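# Hang ball-filled basket by its cord on peg

## Task

Get the basket hanging from the stand's peg by its cord handle, with all three balls still inside it.

## Robot and tools

Robot: two seven-joint arms, left_arm and right_arm, each ending in a two-finger gripper whose fingers can fold. Cameras: cam_head_left, cam_head_right, cam_high, cam_low, cam_left_wrist, cam_right_wrist, each 672x504 pixels.

Scene frame: origin at table-top height, halfway between the two arms' nominal bases; +x points out over the table, +z up, and left_arm sits on the +y side (this says nothing about which side of an image it appears on). A BASES line, if present, gives each base's calibrated location. Every position, velocity and pose in results uses this frame; reported hand positions can be off by a few centimetres, worse at long reach. Gripper axes: fingers point along its +z, close along its y. end_effector_position is the spot between the pads when closed; fingertips extend about 33 mm past it at gaps up to 40 mm, shrinking to 9 mm when fully open.

Row layout (shared by execute_actions and move): one flat list of 18 numbers covering both arms, each in [-1, 1]. First left_arm: dx, dy, dz, rx, ry, rz, then left gripper position, force_limit, speed; then the same nine for right_arm. dx..rz are offsets, not poses: they are measured along the scene axes from that arm's Hand target as it stood when the action or move began, and rotation happens about that point. 1.0 equals 0.6 m of travel or 180 degrees; rx, ry, rz form a single rotation vector. Sending the same offset again moves the hand further. Six zeros re-command the current Hand target (useful after a hand settles short of it). Gripper numbers are absolute commands, not offsets: always resend the last values for an arm you want unchanged, since 0 is a real command.

Gripper values: position +1 = open to 140 mm, about -0.8 = pads touching, -1 = close until blocked. force_limit and speed both default to +1. Closing slowly (speed -1) at force_limit -1 gives roughly 14 N per pad, about 40 N at 0, 58 N at +1; faster closing squeezes harder (about 64 N at speed 0, 116 N at +1 on a rigid part). Pad speed runs about 30 mm/s at -1, 140 at 0, 250 at +1. To tighten an existing grip, raise force_limit and nudge position (-1 to -0.98 or back); to loosen, open and reclose gently. Grip near the fingertips; deeper grips let fingers fold and may hold loosely or slip. Fingers pushed tip-first into a surface fold easily unless fully shut.

execute_actions(actions, cameras): actions is a list of actions; each action is up to 15 rows, one per 1/30 s step, 15 steps (0.5 s) in total, the final row held if fewer are given. Every row counts from the action's starting Hand target, not the prior row. An empty list just reports state and images. cameras selects images: omitted/null/["all"] for all, [] for none.

move(target, speed, blend, blocking, cameras): straight-line paths toward a single row or a list of up to 15 rows; every row in the list counts from the same starting Hand targets. speed is path top speed in m/s, 0.002 to 2 (default 0.25), one value or one per target; turning is capped at twice that in rad/s and at 2.5 rad/s. blend (metres) rounds corners between listed targets. Paths end together and are cut off after 10 s. Gripper changes in later targets are applied on arrival once everything is still. No collision avoidance; hands lag and overshoot more at high speed. blocking=false returns after about 0.5 s while the move continues. The result adds a move: line with the ending (done, off_target, moving, held, fault) and limits (paced = pose clipped, held = steps withheld). done means within 3 mm and 2 degrees of the target; neither done nor off_target tells you about contact.

wait(seconds 0 to 10): lets time pass holding last commands. stop: brakes a running move (needs room). zoom_image(camera, region [x0, y0, x1, y1] pixels, at most 504x504) enlarges part of that camera's latest image. clear_fault(arm) clears a reported torque or force fault on left_arm or right_arm. finished_scene(scene = current scene number) ends the scene irreversibly; the basket must stay hung without the robot.

Result lines: end_effector_position (m) and end_effector_quat_wxyz; Hand target (the commanded pose after clipping, base for the next offsets); Tool commands; object_status (0 moving, 1 stopped while opening, 2 stopped while closing = grip, 3 reached position or pads met); position_measured in counts (3 open, 75 ≈ 100 mm, 139 ≈ 60 mm, 200 ≈ 20 mm, 230 closed); Joint positions, velocities ("within noise" = still), Joint torques, External joint torques, Flange force (gripper axes, includes held weight, noisy), step-by-step positions for action calls, MOTOR HOT and fault lines.

Controller behaviour: commanded orientation is clipped to within 32 degrees of the measured one each step; large wrist turns may swing the elbow. A clearance check may withhold commands bringing an arm near the other's forearm but not gripper-to-gripper contact.

Avoid: anything leaving the table; dropping or releasing moving parts; fast or hard impacts; pushing into surfaces (an arm blocked by an object keeps pressing until commanded back past it); squeezing parts still resting on something; swinging loads fast; grippers contacting each other. Faults stop an arm until cleared: contact torque at load limits (waist, shoulder 35; upper arm roll 32; elbow 30; forearm roll, wrist pitch, wrist roll 12 N m), 40 N net external force including held weight, joint range overrun, or overspeed. After a force fault with a stuck grip, open before moving. Holding loads or straining heats motors and can lock an arm for 30-60 s.

Each tool is called after "Emit:" by a JSON object that holds its "api" and its "payload", one argument or row to a line.

## Session

Emit:
{"api": "execute_actions", "payload": {
  "actions": []
}}

Scene clock: 0.00 s.
left_arm: end_effector_position=(+0.4773, +0.4353, +0.3098) position_measured=3 object_status=3 end_effector_quat_wxyz=(-0.019, +0.708, -0.695, -0.125) | right_arm: end_effector_position=(+0.6350, -0.2883, +0.2445) position_measured=3 object_status=3 end_effector_quat_wxyz=(+0.029, -0.321, +0.875, +0.361)
Joint positions: left_arm=[-0.094 -0.065 -0.024 -1.93 0.181 1.686 -0.181] | right_arm=[-0.111 0.345 -0.059 -1.699 0.692 1.663 0.526]
Joint velocities: within noise
Joint torques (N m): no reading
External joint torques (N m): no reading
Flange force (N): no reading
Hand target: left_arm +0.4773, +0.4353, +0.3098; -0.019, +0.708, -0.695, -0.125 | right_arm +0.6350, -0.2883, +0.2445; +0.029, -0.321, +0.875, +0.361
Tool commands: left_gripper/position=+1.0 left_gripper/force_limit=+1.0 left_gripper/speed=+1.0 right_gripper/position=+1.0 right_gripper/force_limit=+1.0 right_gripper/speed=+1.0

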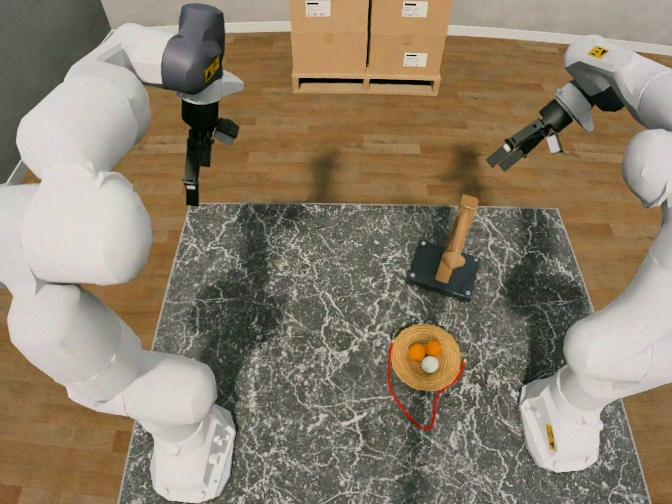

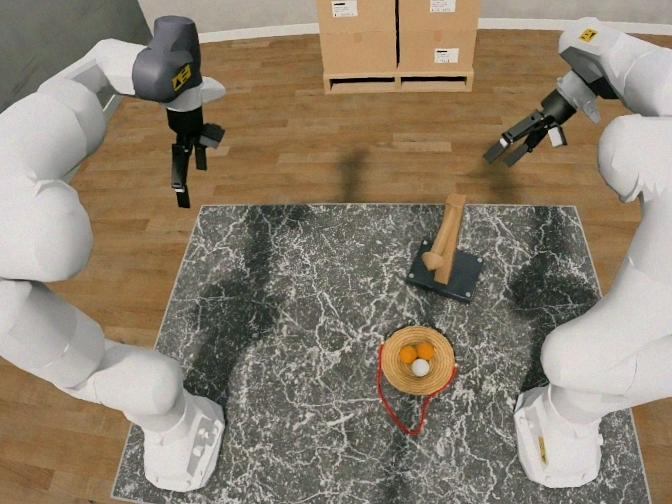

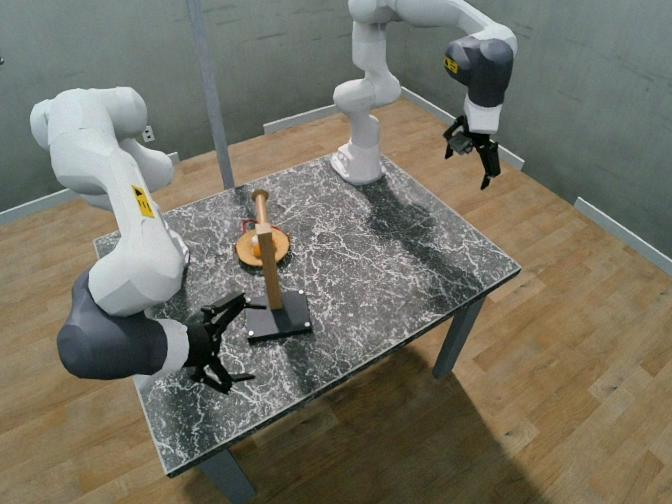

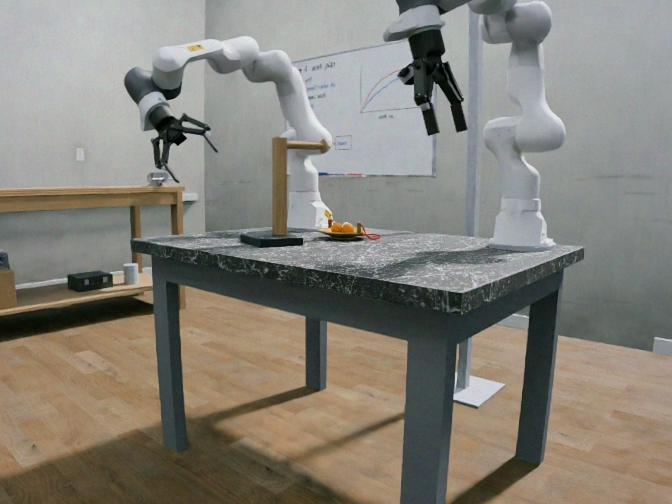

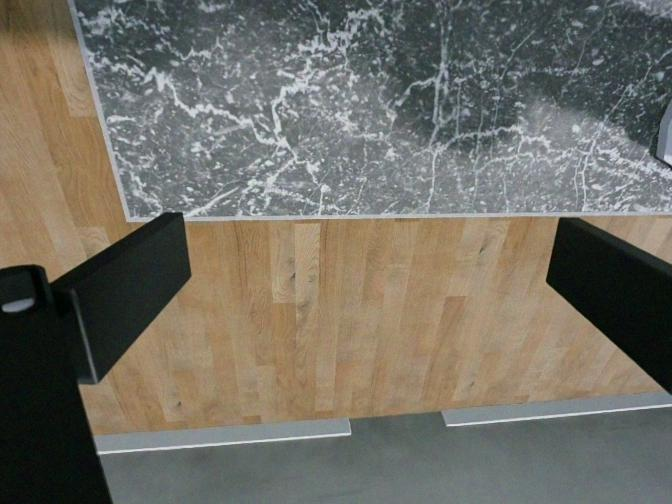

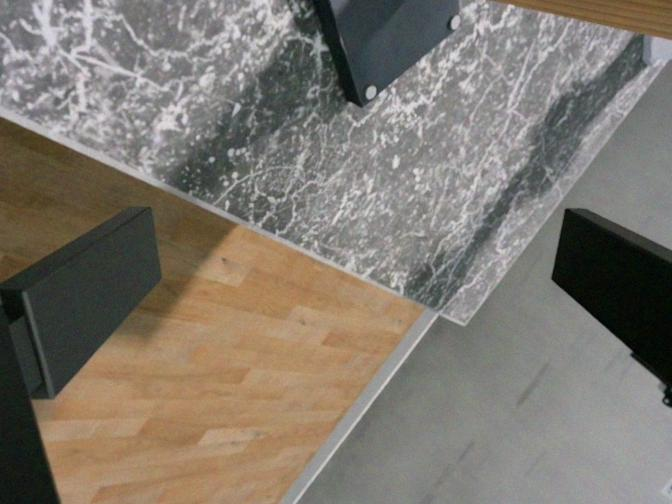

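Emit:
{"api": "zoom_image", "payload": {
  "camera": "cam_head_left",
  "region": [340, 290, 510, 440]
}}

Emit:
{"api": "zoom_image", "payload": {
  "camera": "cam_head_right",
  "region": [340, 290, 510, 440]
}}

Emit:
{"api": "zoom_image", "payload": {
  "camera": "cam_high",
  "region": [200, 170, 340, 350]
}}

Emit:
{"api": "zoom_image", "payload": {
  "camera": "cam_low",
  "region": [220, 120, 400, 260]
}}

Scaled by 2.965 from the camera's 672x504 image, which has a finer 960x720 frame.

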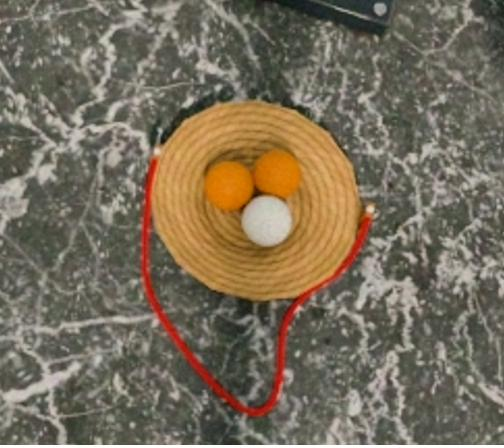

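Scaled by 2.965 from the camera's 672x504 image, which has a finer 960x720 frame.

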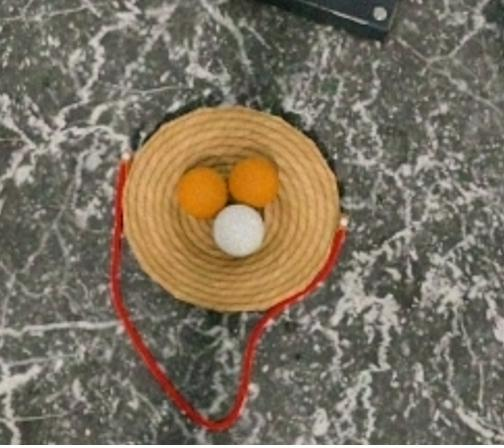

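Scaled by 2.800 from the camera's 672x504 image, which has a finer 960x720 frame.

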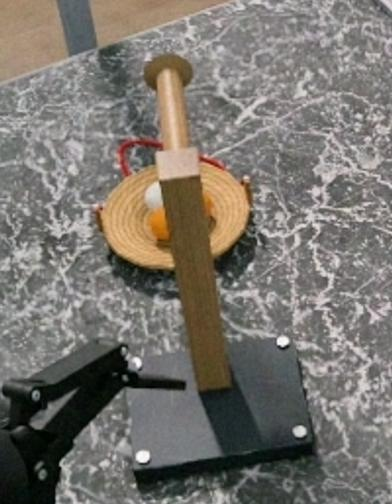

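Scaled by 2.800 from the camera's 672x504 image, which has a finer 960x720 frame.

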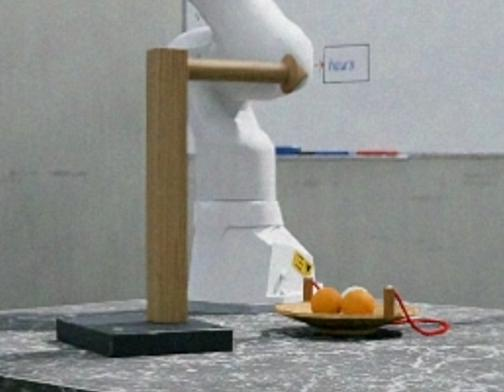

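Emit:
{"api": "zoom_image", "payload": {
  "camera": "cam_head_left",
  "region": [380, 180, 520, 310]
}}

Emit:
{"api": "zoom_image", "payload": {
  "camera": "cam_head_right",
  "region": [380, 180, 520, 310]
}}

Emit:
{"api": "zoom_image", "payload": {
  "camera": "cam_head_left",
  "region": [100, 300, 672, 504]
}}

Scaled by 3.600 from the camera's 672x504 image, which has a finer 960x720 frame.

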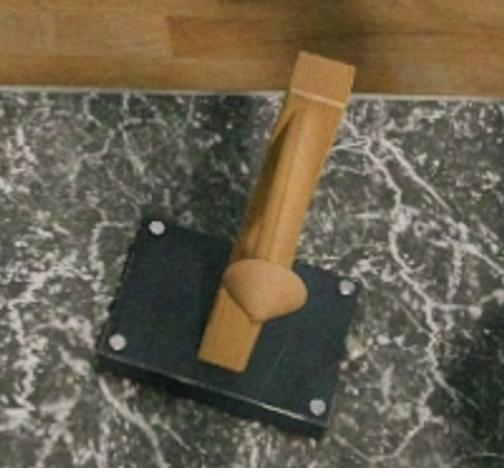

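Scaled by 3.600 from the camera's 672x504 image, which has a finer 960x720 frame.

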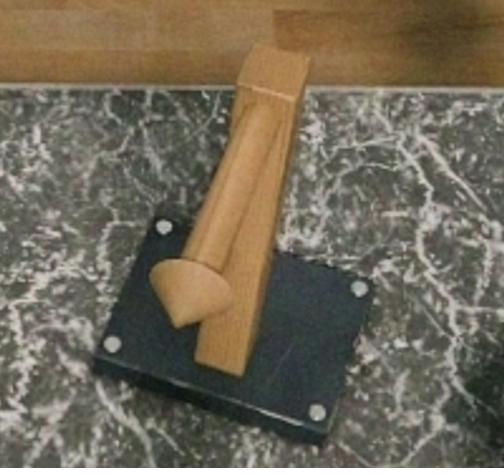

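Region (100, 300, 672, 504) is 572x204 pixels. A region can be at most 504 by 504 pixels.

Emit:
{"api": "move", "payload": {
  "target": [-0.462, -0.809, 0.15, -0.0727, -0.0361, -0.1164, 1, 1, 1, 0, 0, 0, 0, 0, 0, 1, 1, 1],
  "speed": 0.3
}}

Scene clock: 319.70 s.
left_arm: end_effector_position=(+0.1993, -0.0511, +0.4000) position_measured=3 object_status=3 end_effector_quat_wxyz=(-0.001, -0.571, +0.821, -0.002) | right_arm: end_effector_position=(+0.6350, -0.2883, +0.2445) position_measured=3 object_status=3 end_effector_quat_wxyz=(+0.029, -0.321, +0.875, +0.361)
Joint positions: left_arm=[-0.444 -0.107 -0.672 -1.735 -0.068 1.655 -0.762] | right_arm=[-0.111 0.345 -0.059 -1.699 0.692 1.663 0.526]
Joint velocities: left_arm=[-0.001 0 0 0 0.001 -0.001 -0.005] | right_arm=[within noise]
Joint torques (N m): left_arm=[0.47 -22.97 2.15 24.93 1.24 2.47 -0.19] | right_arm=[-0.43 -43.37 -0.14 22.49 1.91 1.03 0.01]
External joint torques (N m): left_arm=[0.57 -0.9 0.16 0.47 0.47 -0.18 -0.19] | right_arm=[-0.51 -0.68 -0.29 -1.1 0.14 0.16 -0.04]
Flange force (N): left_arm=[-0.7 0.3 -1.6] | right_arm=[5.6 3.9 2.4]
Hand target: left_arm +0.2001, -0.0501, +0.3998; +0.000, -0.574, +0.819, -0.001 | right_arm +0.6350, -0.2883, +0.2445; +0.029, -0.321, +0.875, +0.361
Off the commanded pose: left_arm 0.001 m, 0 deg | right_arm 0.000 m, 0 deg.
move: done

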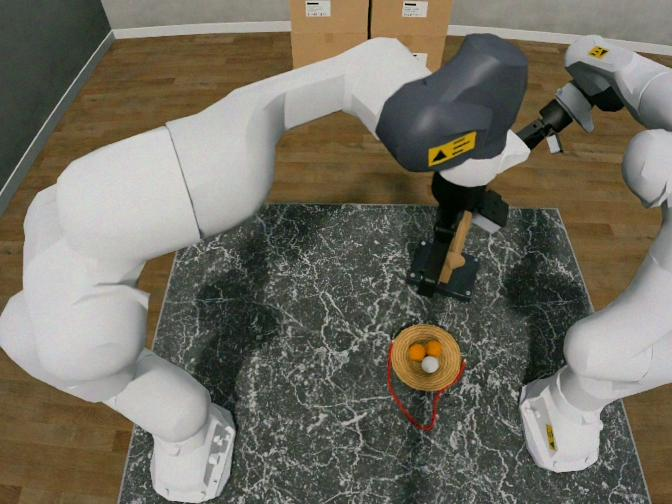

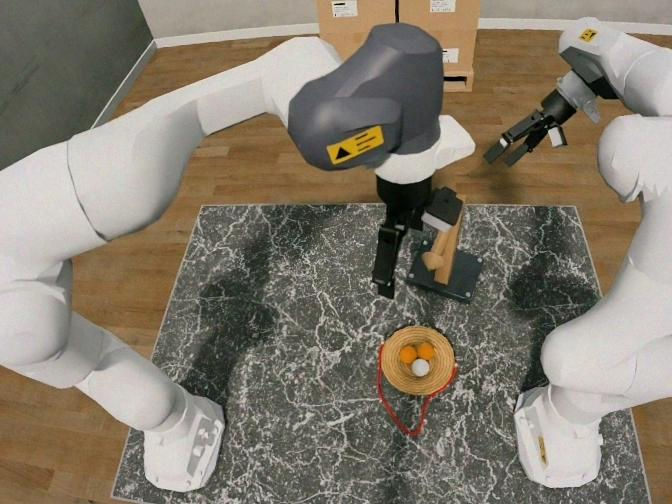

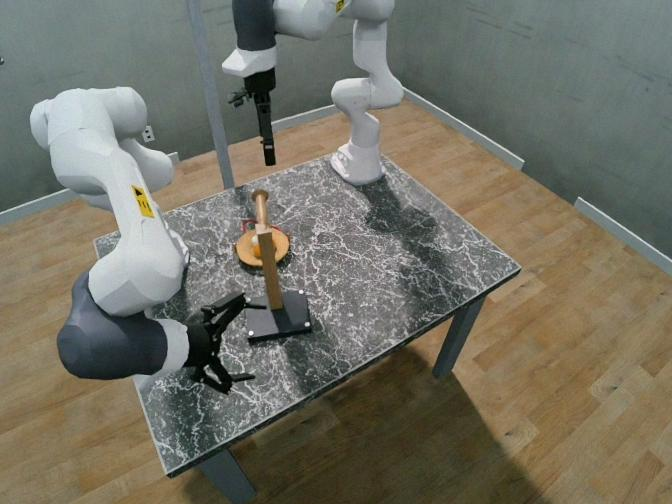

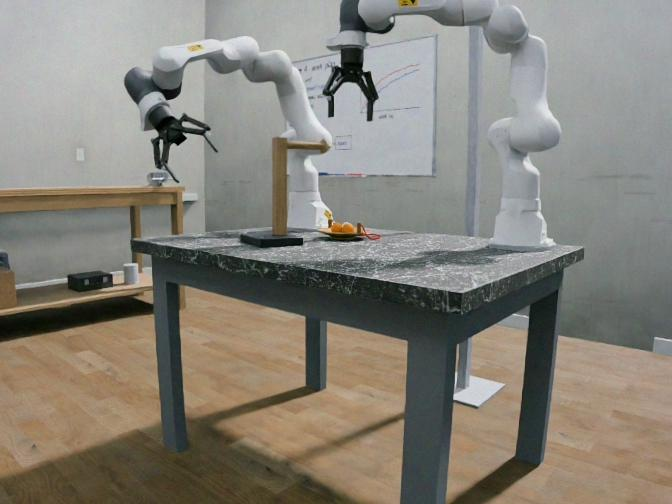

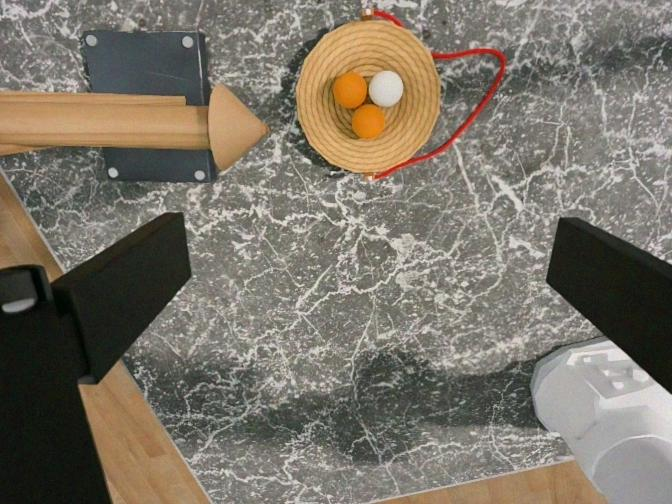

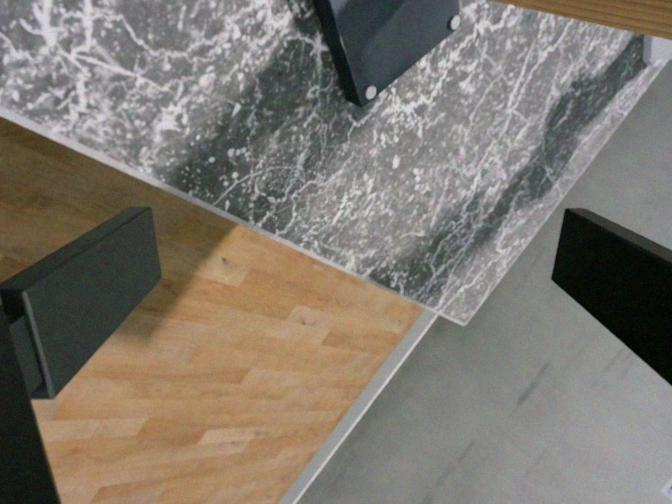

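Emit:
{"api": "move", "payload": {
  "target": [-0.355, -0.025, -0.4167, 0, 0, 0, -1, -1, 0, 0, 0, 0, 0, 0, 0, 1, 1, 1],
  "speed": 0.25,
  "cameras": ["cam_head_left", "cam_low", "cam_left_wrist"]
}}

Scene clock: 410.77 s.
left_arm: end_effector_position=(-0.0132, -0.0633, +0.1493) position_measured=233 object_status=3 end_effector_quat_wxyz=(+0.001, -0.572, +0.820, +0.001) | right_arm: end_effector_position=(+0.6350, -0.2883, +0.2445) position_measured=3 object_status=3 end_effector_quat_wxyz=(+0.029, -0.321, +0.875, +0.361)
Joint positions: left_arm=[-0.563 -0.034 -1.004 -2.32 -0.039 2.298 -1.195] | right_arm=[-0.111 0.345 -0.059 -1.699 0.692 1.663 0.526]
Joint velocities: left_arm=[-0.001 -0.001 0 0 0 0.001 -0.005] | right_arm=[within noise]
Joint torques (N m): left_arm=[0.25 -17.08 1 22.94 1.04 2.86 -0.14] | right_arm=[-0.39 -43.39 -0.11 22.49 1.91 1.04 0.02]
External joint torques (N m): left_arm=[0.35 -0.75 0.25 0.37 0.42 0.22 -0.14] | right_arm=[-0.46 -0.9 -0.25 -0.98 0.16 0.17 -0.03]
Flange force (N): left_arm=[0.1 -0.4 -0.4] | right_arm=[5.6 4.3 2.3]
Hand target: left_arm -0.0129, -0.0651, +0.1498; +0.000, -0.574, +0.819, -0.001 | right_arm +0.6350, -0.2883, +0.2445; +0.029, -0.321, +0.875, +0.361
Off the commanded pose: left_arm 0.002 m, 0 deg | right_arm 0.000 m, 0 deg.
move: done
Images, in order (width x height): cam_head_left 672x504, cam_low 672x504, cam_left_wrist 672x504.

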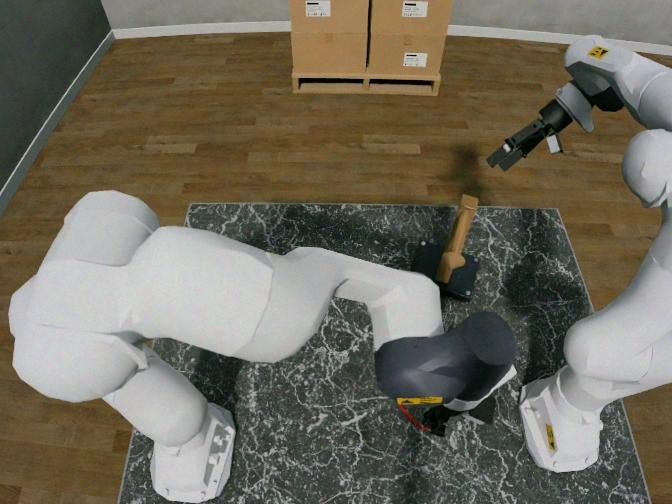

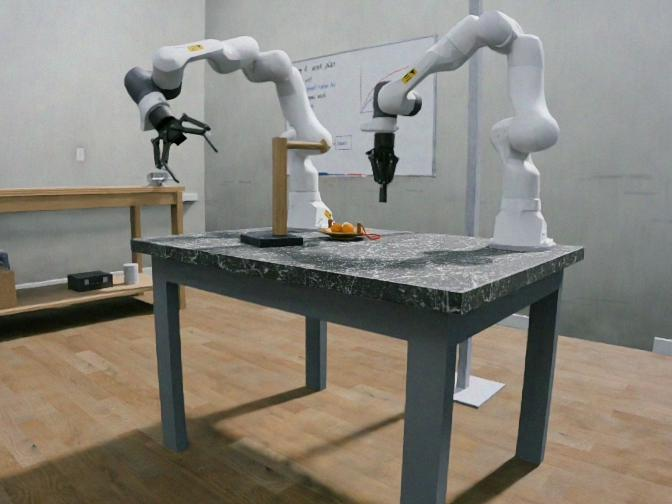

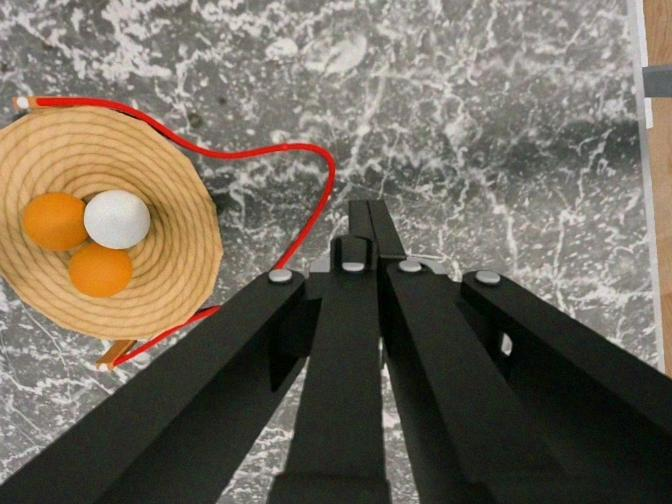

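Emit:
{"api": "move", "payload": {
  "target": [-0.0317, 0.0117, -0.142, 0, 0, 0, -1, -1, 0, 0, 0, 0, 0, 0, 0, 1, 1, 1],
  "speed": 0.15,
  "cameras": ["cam_head_left", "cam_left_wrist"]
}}

Scene clock: 449.13 s.
left_arm: end_effector_position=(-0.0321, -0.0557, +0.0634) position_measured=233 object_status=3 end_effector_quat_wxyz=(+0.001, -0.572, +0.820, +0.002) | right_arm: end_effector_position=(+0.6350, -0.2883, +0.2445) position_measured=3 object_status=3 end_effector_quat_wxyz=(+0.029, -0.321, +0.875, +0.361)
Joint positions: left_arm=[-0.698 0.209 -0.892 -2.392 0.272 2.5 -1.455] | right_arm=[-0.111 0.345 -0.059 -1.699 0.692 1.663 0.526]
Joint velocities: left_arm=[0 -0.001 0.001 0 -0.001 0.001 -0.004] | right_arm=[within noise]
Joint torques (N m): left_arm=[-0.53 -25.68 -3.88 20.11 0.69 2.89 -0.16] | right_arm=[-0.39 -43.38 -0.11 22.44 1.91 1.03 0.03]
External joint torques (N m): left_arm=[-0.5 -2.36 0.84 0.32 0.18 0.25 -0.16] | right_arm=[-0.42 -0.88 -0.22 -1.02 0.16 0.17 -0.02]
Flange force (N): left_arm=[-3.3 1.5 -2.7] | right_arm=[5.6 4.4 2.4]
Hand target: left_arm -0.0319, -0.0581, +0.0646; +0.000, -0.574, +0.819, -0.001 | right_arm +0.6350, -0.2883, +0.2445; +0.029, -0.321, +0.875, +0.361
Off the commanded pose: left_arm 0.003 m, 0 deg | right_arm 0.000 m, 0 deg.
move: done
Images, in order (width x height): cam_head_left 672x504, cam_left_wrist 672x504.

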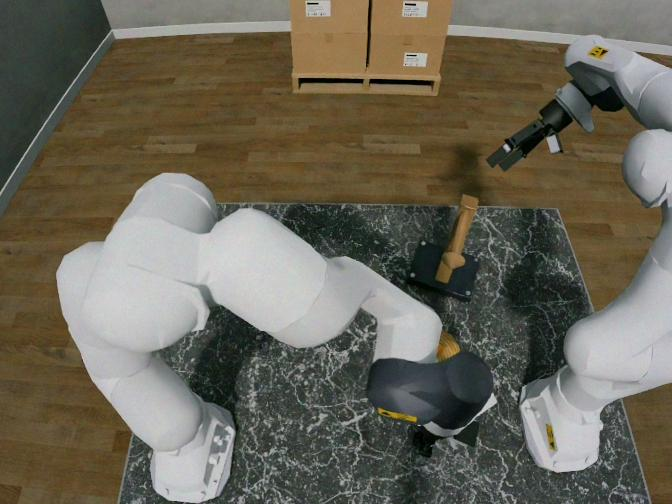

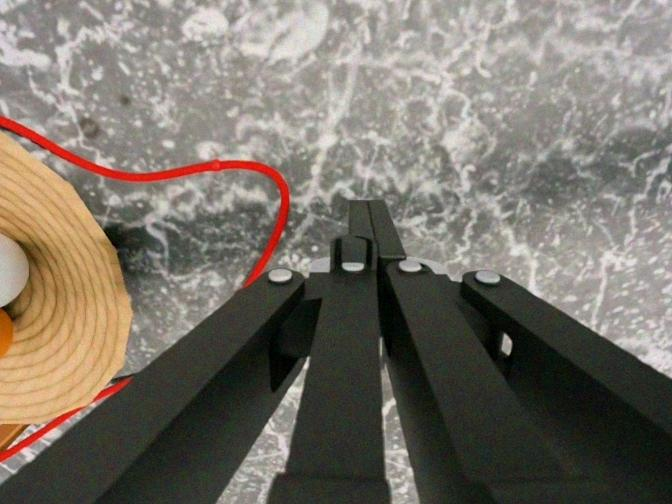

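Emit:
{"api": "move", "payload": {
  "target": [0, 0, -0.035, 0, 0, 0, -1, -1, 0, 0, 0, 0, 0, 0, 0, 1, 1, 1],
  "speed": 0.05,
  "cameras": ["cam_left_wrist"]
}}

Scene clock: 456.47 s.
left_arm: end_effector_position=(-0.0317, -0.0563, +0.0432) position_measured=233 object_status=3 end_effector_quat_wxyz=(+0.001, -0.572, +0.820, +0.002) | right_arm: end_effector_position=(+0.6350, -0.2883, +0.2445) position_measured=3 object_status=3 end_effector_quat_wxyz=(+0.029, -0.321, +0.875, +0.361)
Joint positions: left_arm=[-0.753 0.265 -0.826 -2.391 0.348 2.54 -1.509] | right_arm=[-0.111 0.345 -0.059 -1.699 0.692 1.663 0.526]
Joint velocities: left_arm=[0.001 0.001 0 0 0 0.001 -0.006] | right_arm=[within noise]
Joint torques (N m): left_arm=[-0.55 -27.37 -4.84 19.08 0.91 2.89 -0.25] | right_arm=[-0.35 -43.4 -0.08 22.47 1.92 1.04 0.03]
External joint torques (N m): left_arm=[-0.6 -1.74 0.75 0.11 0.42 0.26 -0.25] | right_arm=[-0.11 -0.75 0.05 -1.1 0.17 0.15 -0.02]
Flange force (N): left_arm=[-0.8 1.4 1.0] | right_arm=[5.3 4.5 2.9]
Hand target: left_arm -0.0319, -0.0581, +0.0436; +0.000, -0.574, +0.819, -0.001 | right_arm +0.6350, -0.2883, +0.2445; +0.029, -0.321, +0.875, +0.361
Off the commanded pose: left_arm 0.002 m, 0 deg | right_arm 0.000 m, 0 deg.
move: done
Images, in order (width x height): cam_left_wrist 672x504.

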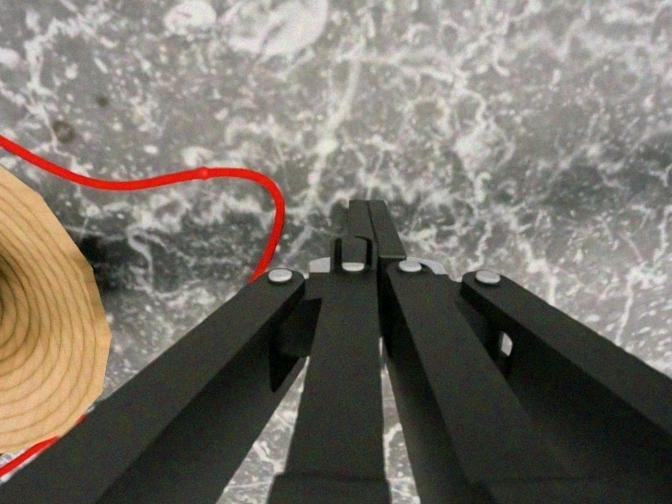

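Emit:
{"api": "move", "payload": {
  "target": [0, 0, -0.01, 0, 0, 0, -1, -1, 0, 0, 0, 0, 0, 0, 0, 1, 1, 1],
  "speed": 0.03,
  "cameras": ["cam_left_wrist"]
}}

Emit:
{"api": "move", "payload": {
  "target": [0, 0, -0.005, 0, 0, 0, -1, -1, 0, 0, 0, 0, 0, 0, 0, 1, 1, 1],
  "speed": 0.03,
  "cameras": ["cam_left_wrist"]
}}

Scene clock: 471.33 s.
left_arm: end_effector_position=(-0.0316, -0.0561, +0.0373) position_measured=233 object_status=3 end_effector_quat_wxyz=(+0.002, -0.573, +0.820, +0.001) | right_arm: end_effector_position=(+0.6350, -0.2883, +0.2445) position_measured=3 object_status=3 end_effector_quat_wxyz=(+0.029, -0.321, +0.875, +0.361)
Joint positions: left_arm=[-0.772 0.279 -0.804 -2.391 0.367 2.551 -1.523] | right_arm=[-0.111 0.345 -0.059 -1.699 0.692 1.663 0.526]
Joint velocities: left_arm=[-0.002 -0.001 0.001 0.001 0.002 0.001 -0.005] | right_arm=[within noise]
Joint torques (N m): left_arm=[-0.24 -27.65 -4.86 19.01 0.95 2.92 -0.14] | right_arm=[-0.38 -43.4 -0.13 22.48 1.91 1.03 0.03]
External joint torques (N m): left_arm=[-0.27 -1.22 0.95 0.18 0.47 0.27 -0.14] | right_arm=[-0.48 -0.77 -0.29 -1.05 0.15 0.17 -0.02]
Flange force (N): left_arm=[0.1 0.3 2.2] | right_arm=[5.6 4.1 2.4]
Hand target: left_arm -0.0319, -0.0581, +0.0376; +0.000, -0.574, +0.819, -0.001 | right_arm +0.6350, -0.2883, +0.2445; +0.029, -0.321, +0.875, +0.361
Off the commanded pose: left_arm 0.002 m, 0 deg | right_arm 0.000 m, 0 deg.
move: done
Images, in order (width x height): cam_left_wrist 672x504.

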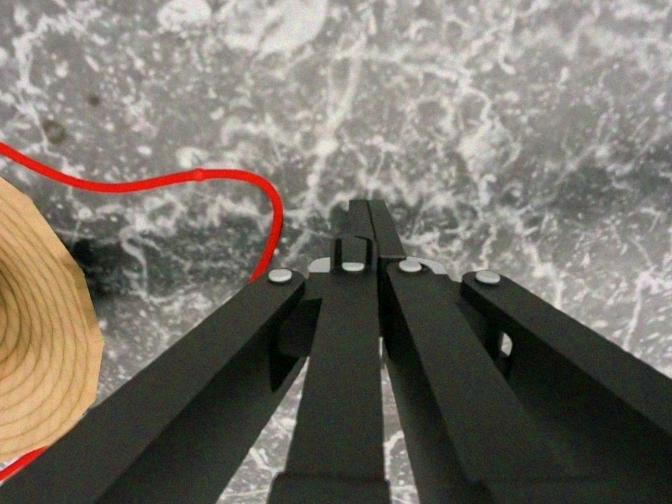

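Scene clock: 472.13 s.
left_arm: end_effector_position=(-0.0315, -0.0561, +0.0343) position_measured=233 object_status=3 end_effector_quat_wxyz=(+0.002, -0.573, +0.820, +0.001) | right_arm: end_effector_position=(+0.6350, -0.2883, +0.2445) position_measured=3 object_status=3 end_effector_quat_wxyz=(+0.029, -0.321, +0.875, +0.361)
Joint positions: left_arm=[-0.784 0.286 -0.791 -2.391 0.374 2.558 -1.529] | right_arm=[-0.111 0.345 -0.059 -1.699 0.692 1.663 0.526]
Joint velocities: left_arm=[-0.003 -0.001 0.003 0.001 0 0.003 -0.002] | right_arm=[within noise]
Joint torques (N m): left_arm=[-0.99 -28.06 -4.93 18.99 0.89 2.96 -0.18] | right_arm=[-0.37 -43.4 -0.09 22.43 1.92 1.04 0.03]
External joint torques (N m): left_arm=[-0.97 -1.29 0.98 0.27 0.41 0.3 -0.18] | right_arm=[-0.49 -0.77 -0.26 -1.12 0.15 0.18 -0.02]
Flange force (N): left_arm=[1.7 1.1 3.5] | right_arm=[5.8 4.3 2.5]
Hand target: left_arm -0.0319, -0.0581, +0.0346; +0.000, -0.574, +0.819, -0.001 | right_arm +0.6350, -0.2883, +0.2445; +0.029, -0.321, +0.875, +0.361
Off the commanded pose: left_arm 0.002 m, 0 deg | right_arm 0.000 m, 0 deg.
move: done
Images, in order (width x height): cam_left_wrist 672x504.

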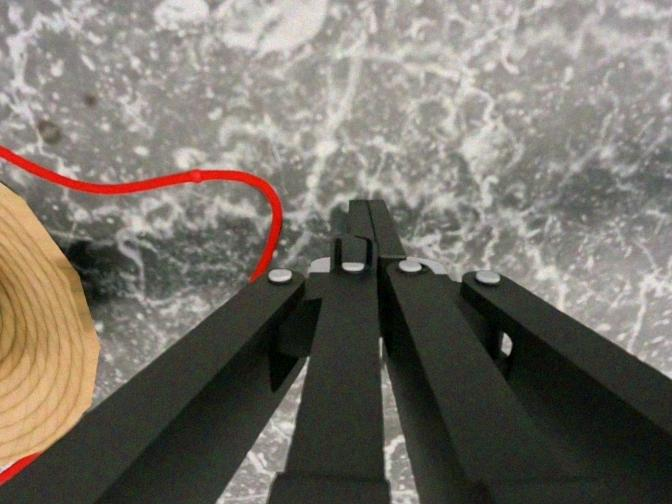

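Emit:
{"api": "move", "payload": {
  "target": [0, 0, -0.0067, 0, 0, 0, -1, -1, 0, 0, 0, 0, 0, 0, 0, 1, 1, 1],
  "speed": 0.02,
  "cameras": ["cam_left_wrist"]
}}

Emit:
{"api": "move", "payload": {
  "target": [0, 0, -0.005, 0, 0, 0, -1, -1, 0, 0, 0, 0, 0, 0, 0, 1, 1, 1],
  "speed": 0.02,
  "cameras": ["cam_left_wrist"]
}}

Scene clock: 479.60 s.
left_arm: end_effector_position=(-0.0316, -0.0559, +0.0315) position_measured=233 object_status=3 end_effector_quat_wxyz=(+0.003, -0.572, +0.820, +0.001) | right_arm: end_effector_position=(+0.6350, -0.2883, +0.2445) position_measured=3 object_status=3 end_effector_quat_wxyz=(+0.029, -0.321, +0.875, +0.361)
Joint positions: left_arm=[-0.798 0.291 -0.777 -2.39 0.384 2.562 -1.536] | right_arm=[-0.111 0.345 -0.059 -1.699 0.692 1.663 0.526]
Joint velocities: within noise
Joint torques (N m): left_arm=[-0.82 -25.65 -4.09 18.83 1.21 4.16 -0.28] | right_arm=[-0.39 -43.38 -0.1 22.52 1.91 1.04 0.03]
External joint torques (N m): left_arm=[-0.83 1.37 1.81 0.33 0.73 1.53 -0.28] | right_arm=[-0.35 -0.94 -0.15 -0.93 0.16 0.17 -0.03]
Flange force (N): left_arm=[8.4 -1.0 16.3] | right_arm=[5.3 4.4 2.3]
Hand target: left_arm -0.0319, -0.0581, +0.0306; +0.000, -0.574, +0.819, -0.001 | right_arm +0.6350, -0.2883, +0.2445; +0.029, -0.321, +0.875, +0.361
Off the commanded pose: left_arm 0.002 m, 0 deg | right_arm 0.000 m, 0 deg.
move: done
Images, in order (width x height): cam_left_wrist 672x504.

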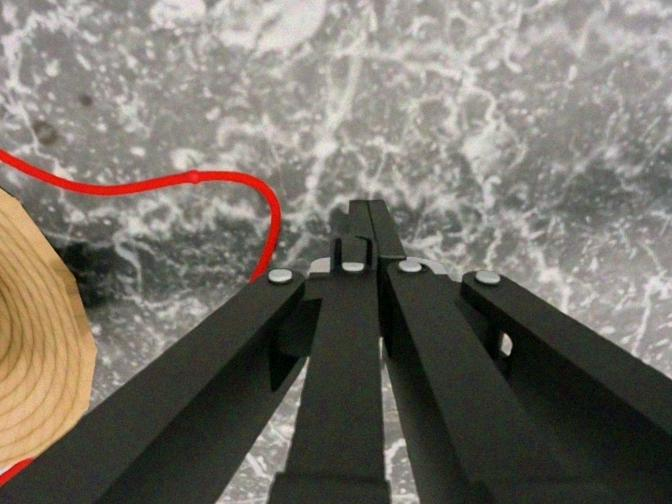

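Scene clock: 480.30 s.
left_arm: end_effector_position=(-0.0317, -0.0560, +0.0317) position_measured=233 object_status=3 end_effector_quat_wxyz=(+0.005, -0.571, +0.821, +0.000) | right_arm: end_effector_position=(+0.6350, -0.2883, +0.2445) position_measured=3 object_status=3 end_effector_quat_wxyz=(+0.029, -0.321, +0.875, +0.361)
Joint positions: left_arm=[-0.806 0.29 -0.772 -2.389 0.388 2.56 -1.539] | right_arm=[-0.111 0.345 -0.059 -1.699 0.692 1.663 0.526]
Joint velocities: within noise
Joint torques (N m): left_arm=[0.01 -29.1 -5.43 18.67 0.48 2.67 0.01] | right_arm=[-0.39 -43.39 -0.11 22.48 1.92 1.04 0.04]
External joint torques (N m): left_arm=[0.02 -1.98 0.44 0.12 0.01 0.04 0.01] | right_arm=[-0.45 -0.84 -0.23 -1.02 0.16 0.18 -0.02]
External joint torques when the fault began: left_arm=[0.39 3.59 3.48 -0.52 0.93 2.17 -0.12]
Flange force (N): left_arm=[-4.3 0.9 -4.3] | right_arm=[5.5 4.2 2.4]
Flange force when the fault began (N): left_arm=[9.8 -4.2 25.6]
Hand target: left_arm -0.0317, -0.0560, +0.0317; +0.005, -0.571, +0.821, +0.000 (not the last commanded pose) | right_arm +0.6350, -0.2883, +0.2445; +0.029, -0.321, +0.875, +0.361
Tool commands: left_gripper/position=-1.0 left_gripper/force_limit=-1.0 left_gripper/speed=+0.003922 right_gripper/position=+1.0 right_gripper/force_limit=+1.0 right_gripper/speed=+1.0
Off the commanded pose: left_arm 0.005 m, 1 deg | right_arm 0.000 m, 0 deg.
FORCE FAULT: contact force on the left arm reached its limit, and that arm stopped. The contact can be on any part of that arm, not only on its tool. That arm's remaining commands of this call were not run. That arm is still stopped at the end of this call. While its stop runs, that arm takes no new command, but execute_actions still moves its gripper.
CLEAR FAULT: the left arm stays stopped (Reflex) until you call clear_fault(arm="left_arm").
move: fault (left_arm)
Images, in order (width x height): cam_left_wrist 672x504.

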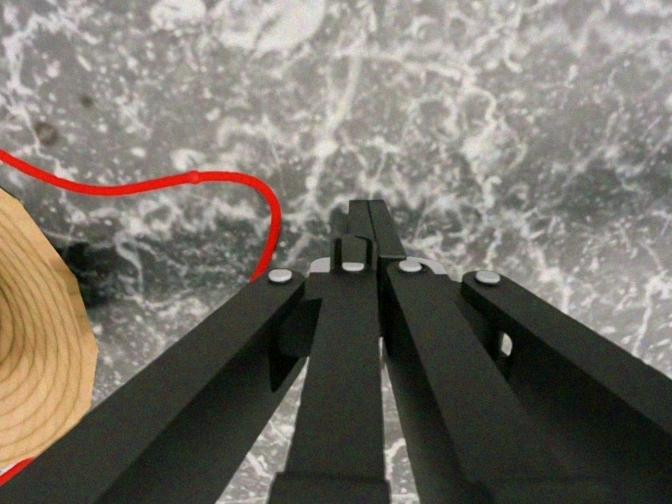

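Emit:
{"api": "clear_fault", "payload": {
  "arm": "left_arm",
  "cameras": []
}}

Scene clock: 485.23 s.
left_arm: end_effector_position=(-0.0317, -0.0560, +0.0317) position_measured=233 object_status=3 end_effector_quat_wxyz=(+0.005, -0.571, +0.821, +0.000) | right_arm: end_effector_position=(+0.6350, -0.2883, +0.2445) position_measured=3 object_status=3 end_effector_quat_wxyz=(+0.029, -0.321, +0.875, +0.361)
Joint positions: left_arm=[-0.806 0.29 -0.772 -2.389 0.388 2.56 -1.539] | right_arm=[-0.111 0.345 -0.059 -1.699 0.692 1.663 0.526]
Joint velocities: within noise
Joint torques (N m): left_arm=[-0.02 -29.09 -5.45 18.63 0.48 2.67 0] | right_arm=[-0.36 -43.35 -0.12 22.52 1.9 1.03 0.04]
External joint torques (N m): left_arm=[0.01 -1.91 0.45 0.06 0.01 0.03 0] | right_arm=[-0.45 -0.85 -0.27 -0.97 0.14 0.17 -0.01]
Flange force (N): left_arm=[-4.3 0.9 -4.1] | right_arm=[5.4 4.2 2.3]
Hand target: left_arm -0.0317, -0.0560, +0.0317; +0.005, -0.571, +0.821, +0.000 (not the last commanded pose) | right_arm +0.6350, -0.2883, +0.2445; +0.029, -0.321, +0.875, +0.361
Tool commands: left_gripper/position=-1.0 left_gripper/force_limit=-1.0 left_gripper/speed=+0.003922 right_gripper/position=+1.0 right_gripper/force_limit=+1.0 right_gripper/speed=+1.0
Off the commanded pose: left_arm 0.005 m, 1 deg | right_arm 0.000 m, 0 deg.
FORCE FAULT, CONTINUED: the left arm's stop, for the force fault that an earlier result reported, is over. The call counts as one of the actions that you can send in this scene. That arm's target is now where it stood when the stop ended, not its last command. That arm accepts commands again.
CLEAR FAULT: your call cleared the left arm's force fault. If the contact force or a joint's load stays at its limit, that arm stops again.
No camera images: "cameras" was empty.

Emit:
{"api": "move", "payload": {
  "target": [
    [0, 0, 0.047, 0, 0, 0, -1, -1, 0, 0, 0, 0, 0, 0, 0, 1, 1, 1],
    [0.0603, -0.0292, 0.047, 0, 0, 0, -0.38, -1, -0.5, 0, 0, 0, 0, 0, 0, 1, 1, 1]
  ],
  "speed": 0.1,
  "cameras": ["cam_left_wrist", "cam_head_left"]
}}

Scene clock: 522.60 s.
left_arm: end_effector_position=(+0.0040, -0.0738, +0.0601) position_measured=177 object_status=0 end_effector_quat_wxyz=(+0.004, -0.573, +0.819, -0.001) | right_arm: end_effector_position=(+0.6350, -0.2883, +0.2445) position_measured=3 object_status=3 end_effector_quat_wxyz=(+0.029, -0.321, +0.875, +0.361)
Joint positions: left_arm=[-0.713 0.261 -0.812 -2.331 0.324 2.485 -1.427] | right_arm=[-0.111 0.345 -0.059 -1.699 0.692 1.663 0.526]
Joint velocities: within noise
Joint torques (N m): left_arm=[-0.08 -28.11 -5.15 20.19 0.74 2.48 0.15] | right_arm=[-0.4 -43.38 -0.11 22.45 1.91 1.03 0.02]
External joint torques (N m): left_arm=[-0.09 -1.45 0.43 0.33 0.22 -0.16 0.15] | right_arm=[-0.47 -0.9 -0.25 -1.02 0.15 0.16 -0.03]
Flange force (N): left_arm=[-1.9 0.2 -2.8] | right_arm=[5.7 4.4 2.4]
Hand target: left_arm +0.0045, -0.0735, +0.0599; +0.005, -0.571, +0.821, +0.000 | right_arm +0.6350, -0.2883, +0.2445; +0.029, -0.321, +0.875, +0.361
Off the commanded pose: left_arm 0.001 m, 0 deg | right_arm 0.000 m, 0 deg.
move: done
Images, in order (width x height): cam_head_left 672x504, cam_left_wrist 672x504.

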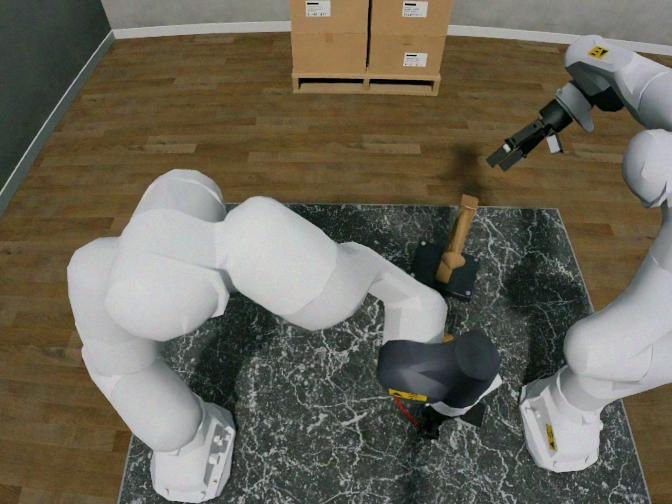

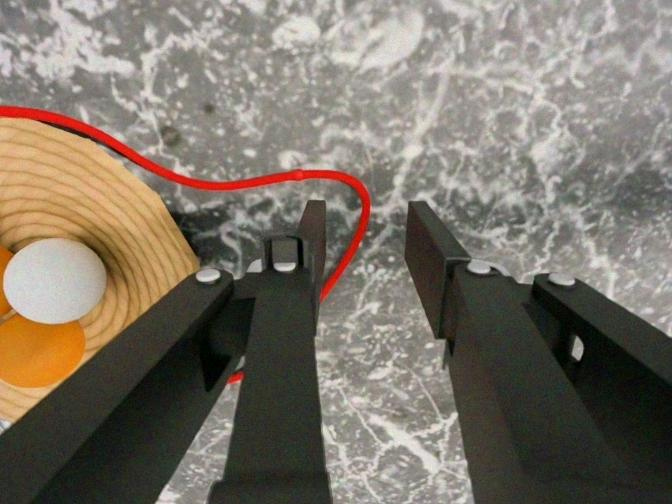

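Emit:
{"api": "move", "payload": {
  "target": [
    [0.0008, -0.0075, -0.01, 0, 0, 0, -0.38, -1, -0.5, 0, 0, 0, 0, 0, 0, 1, 1, 1],
    [0.0008, -0.0075, -0.0415, 0, 0, 0, -0.38, -1, -0.5, 0, 0, 0, 0, 0, 0, 1, 1, 1]
  ],
  "speed": 0.05,
  "cameras": ["cam_left_wrist"]
}}

Scene clock: 555.67 s.
left_arm: end_effector_position=(+0.0049, -0.0758, +0.0344) position_measured=177 object_status=3 end_effector_quat_wxyz=(+0.006, -0.570, +0.822, +0.002) | right_arm: end_effector_position=(+0.6350, -0.2883, +0.2445) position_measured=3 object_status=3 end_effector_quat_wxyz=(+0.029, -0.321, +0.875, +0.361)
Joint positions: left_arm=[-0.775 0.334 -0.739 -2.315 0.402 2.516 -1.471] | right_arm=[-0.111 0.345 -0.059 -1.699 0.692 1.663 0.526]
Joint velocities: left_arm=[-0.001 0.002 0.001 0 0 0.002 -0.007] | right_arm=[within noise]
Joint torques (N m): left_arm=[-0.55 -31.52 -5.9 19.35 0.91 2.87 -0.23] | right_arm=[-0.41 -43.4 -0.11 22.44 1.92 1.04 0]
External joint torques (N m): left_arm=[-0.61 -1.93 0.74 0.27 0.41 0.24 -0.23] | right_arm=[-0.5 -0.96 -0.26 -0.97 0.16 0.19 -0.06]
Flange force (N): left_arm=[-1.2 1.6 -0.1] | right_arm=[5.7 4.4 2.3]
Hand target: left_arm +0.0049, -0.0780, +0.0350; +0.005, -0.571, +0.821, +0.000 | right_arm +0.6350, -0.2883, +0.2445; +0.029, -0.321, +0.875, +0.361
Off the commanded pose: left_arm 0.002 m, 0 deg | right_arm 0.000 m, 0 deg.
move: done
Images, in order (width x height): cam_left_wrist 672x504.

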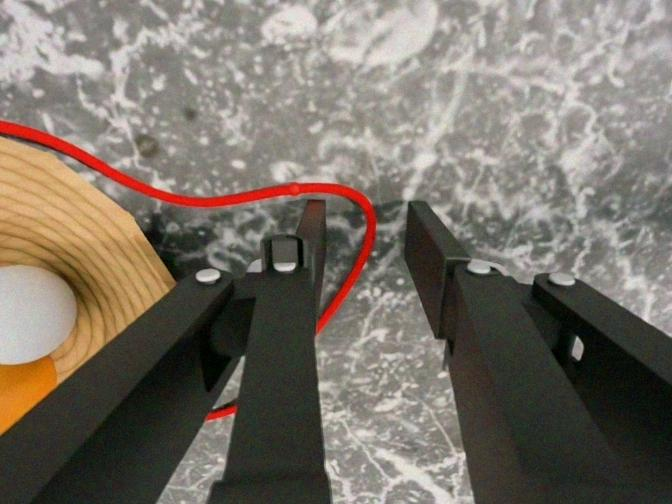

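Emit:
{"api": "move", "payload": {
  "target": [0, 0, 0, 0, 0, 0, -1, -0.6, -1, 0, 0, 0, 0, 0, 0, 1, 1, 1],
  "speed": 0.05,
  "cameras": ["cam_left_wrist"]
}}

Scene clock: 564.80 s.
left_arm: end_effector_position=(+0.0049, -0.0761, +0.0343) position_measured=226 object_status=0 end_effector_quat_wxyz=(+0.006, -0.571, +0.821, +0.002) | right_arm: end_effector_position=(+0.6350, -0.2883, +0.2445) position_measured=3 object_status=3 end_effector_quat_wxyz=(+0.029, -0.321, +0.875, +0.361)
Joint positions: left_arm=[-0.777 0.334 -0.737 -2.314 0.402 2.517 -1.473] | right_arm=[-0.111 0.345 -0.059 -1.699 0.692 1.663 0.526]
Joint velocities: within noise
Joint torques (N m): left_arm=[-0.58 -31.61 -5.79 19.19 0.64 2.83 -0.14] | right_arm=[-0.38 -43.4 -0.12 22.45 1.92 1.04 0.06]
External joint torques (N m): left_arm=[-0.61 -2.02 0.84 0.2 0.15 0.21 -0.14] | right_arm=[-0.29 -0.63 -0.12 -1.17 0.16 0.16 0.01]
Flange force (N): left_arm=[-2.1 1.6 -1.2] | right_arm=[5.5 4.2 2.8]
Hand target: left_arm +0.0049, -0.0780, +0.0350; +0.005, -0.571, +0.821, +0.000 | right_arm +0.6350, -0.2883, +0.2445; +0.029, -0.321, +0.875, +0.361
Off the commanded pose: left_arm 0.002 m, 0 deg | right_arm 0.000 m, 0 deg.
move: done
Images, in order (width x height): cam_left_wrist 672x504.

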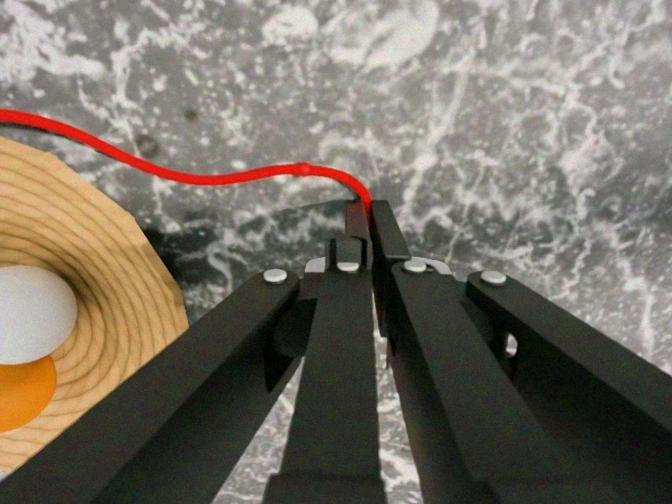

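Emit:
{"api": "wait", "payload": {
  "seconds": 0.5,
  "cameras": ["cam_head_right", "cam_high"]
}}

Scene clock: 603.17 s.
left_arm: end_effector_position=(+0.0049, -0.0763, +0.0344) position_measured=226 object_status=2 end_effector_quat_wxyz=(+0.006, -0.571, +0.821, +0.002) | right_arm: end_effector_position=(+0.6350, -0.2883, +0.2445) position_measured=3 object_status=3 end_effector_quat_wxyz=(+0.029, -0.321, +0.875, +0.361)
Joint positions: left_arm=[-0.778 0.334 -0.737 -2.314 0.402 2.518 -1.473] | right_arm=[-0.111 0.345 -0.059 -1.699 0.692 1.663 0.526]
Joint velocities: within noise
Joint torques (N m): left_arm=[-0.53 -31.72 -5.92 19.06 0.64 2.79 -0.17] | right_arm=[-0.38 -43.37 -0.1 22.49 1.92 1.03 0]
External joint torques (N m): left_arm=[-0.47 -2.13 0.8 0.07 0.14 0.16 -0.17] | right_arm=[-0.4 -0.83 -0.19 -1.01 0.16 0.16 -0.06]
Flange force (N): left_arm=[-3.0 1.8 -1.8] | right_arm=[5.5 4.2 2.4]
Hand target: left_arm +0.0049, -0.0780, +0.0350; +0.005, -0.571, +0.821, +0.000 | right_arm +0.6350, -0.2883, +0.2445; +0.029, -0.321, +0.875, +0.361
Tool commands: left_gripper/position=-1.0 left_gripper/force_limit=-0.6 left_gripper/speed=-1.0 right_gripper/position=+1.0 right_gripper/force_limit=+1.0 right_gripper/speed=+1.0
Off the commanded pose: left_arm 0.002 m, 0 deg | right_arm 0.000 m, 0 deg.
wait: 0.50 s; at rest from the start
Images, in order (width x height): cam_head_right 672x504, cam_high 672x504.

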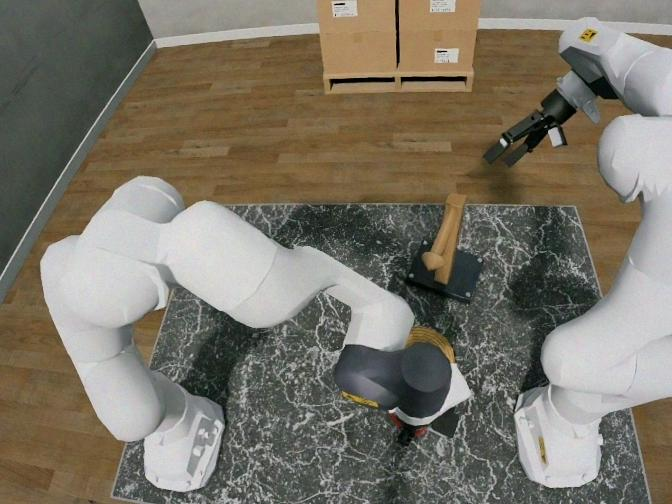

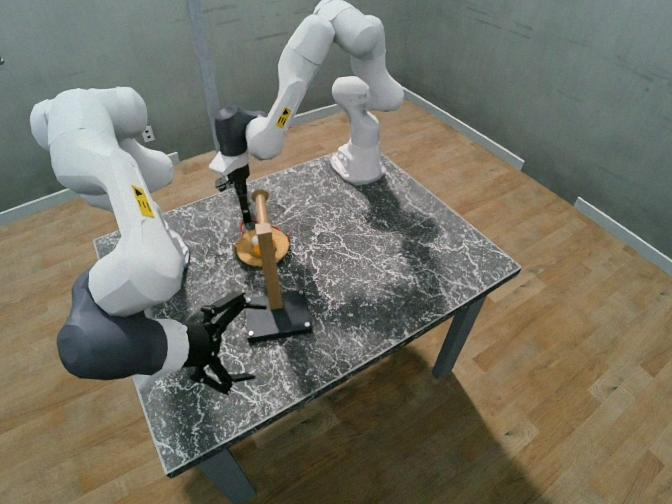

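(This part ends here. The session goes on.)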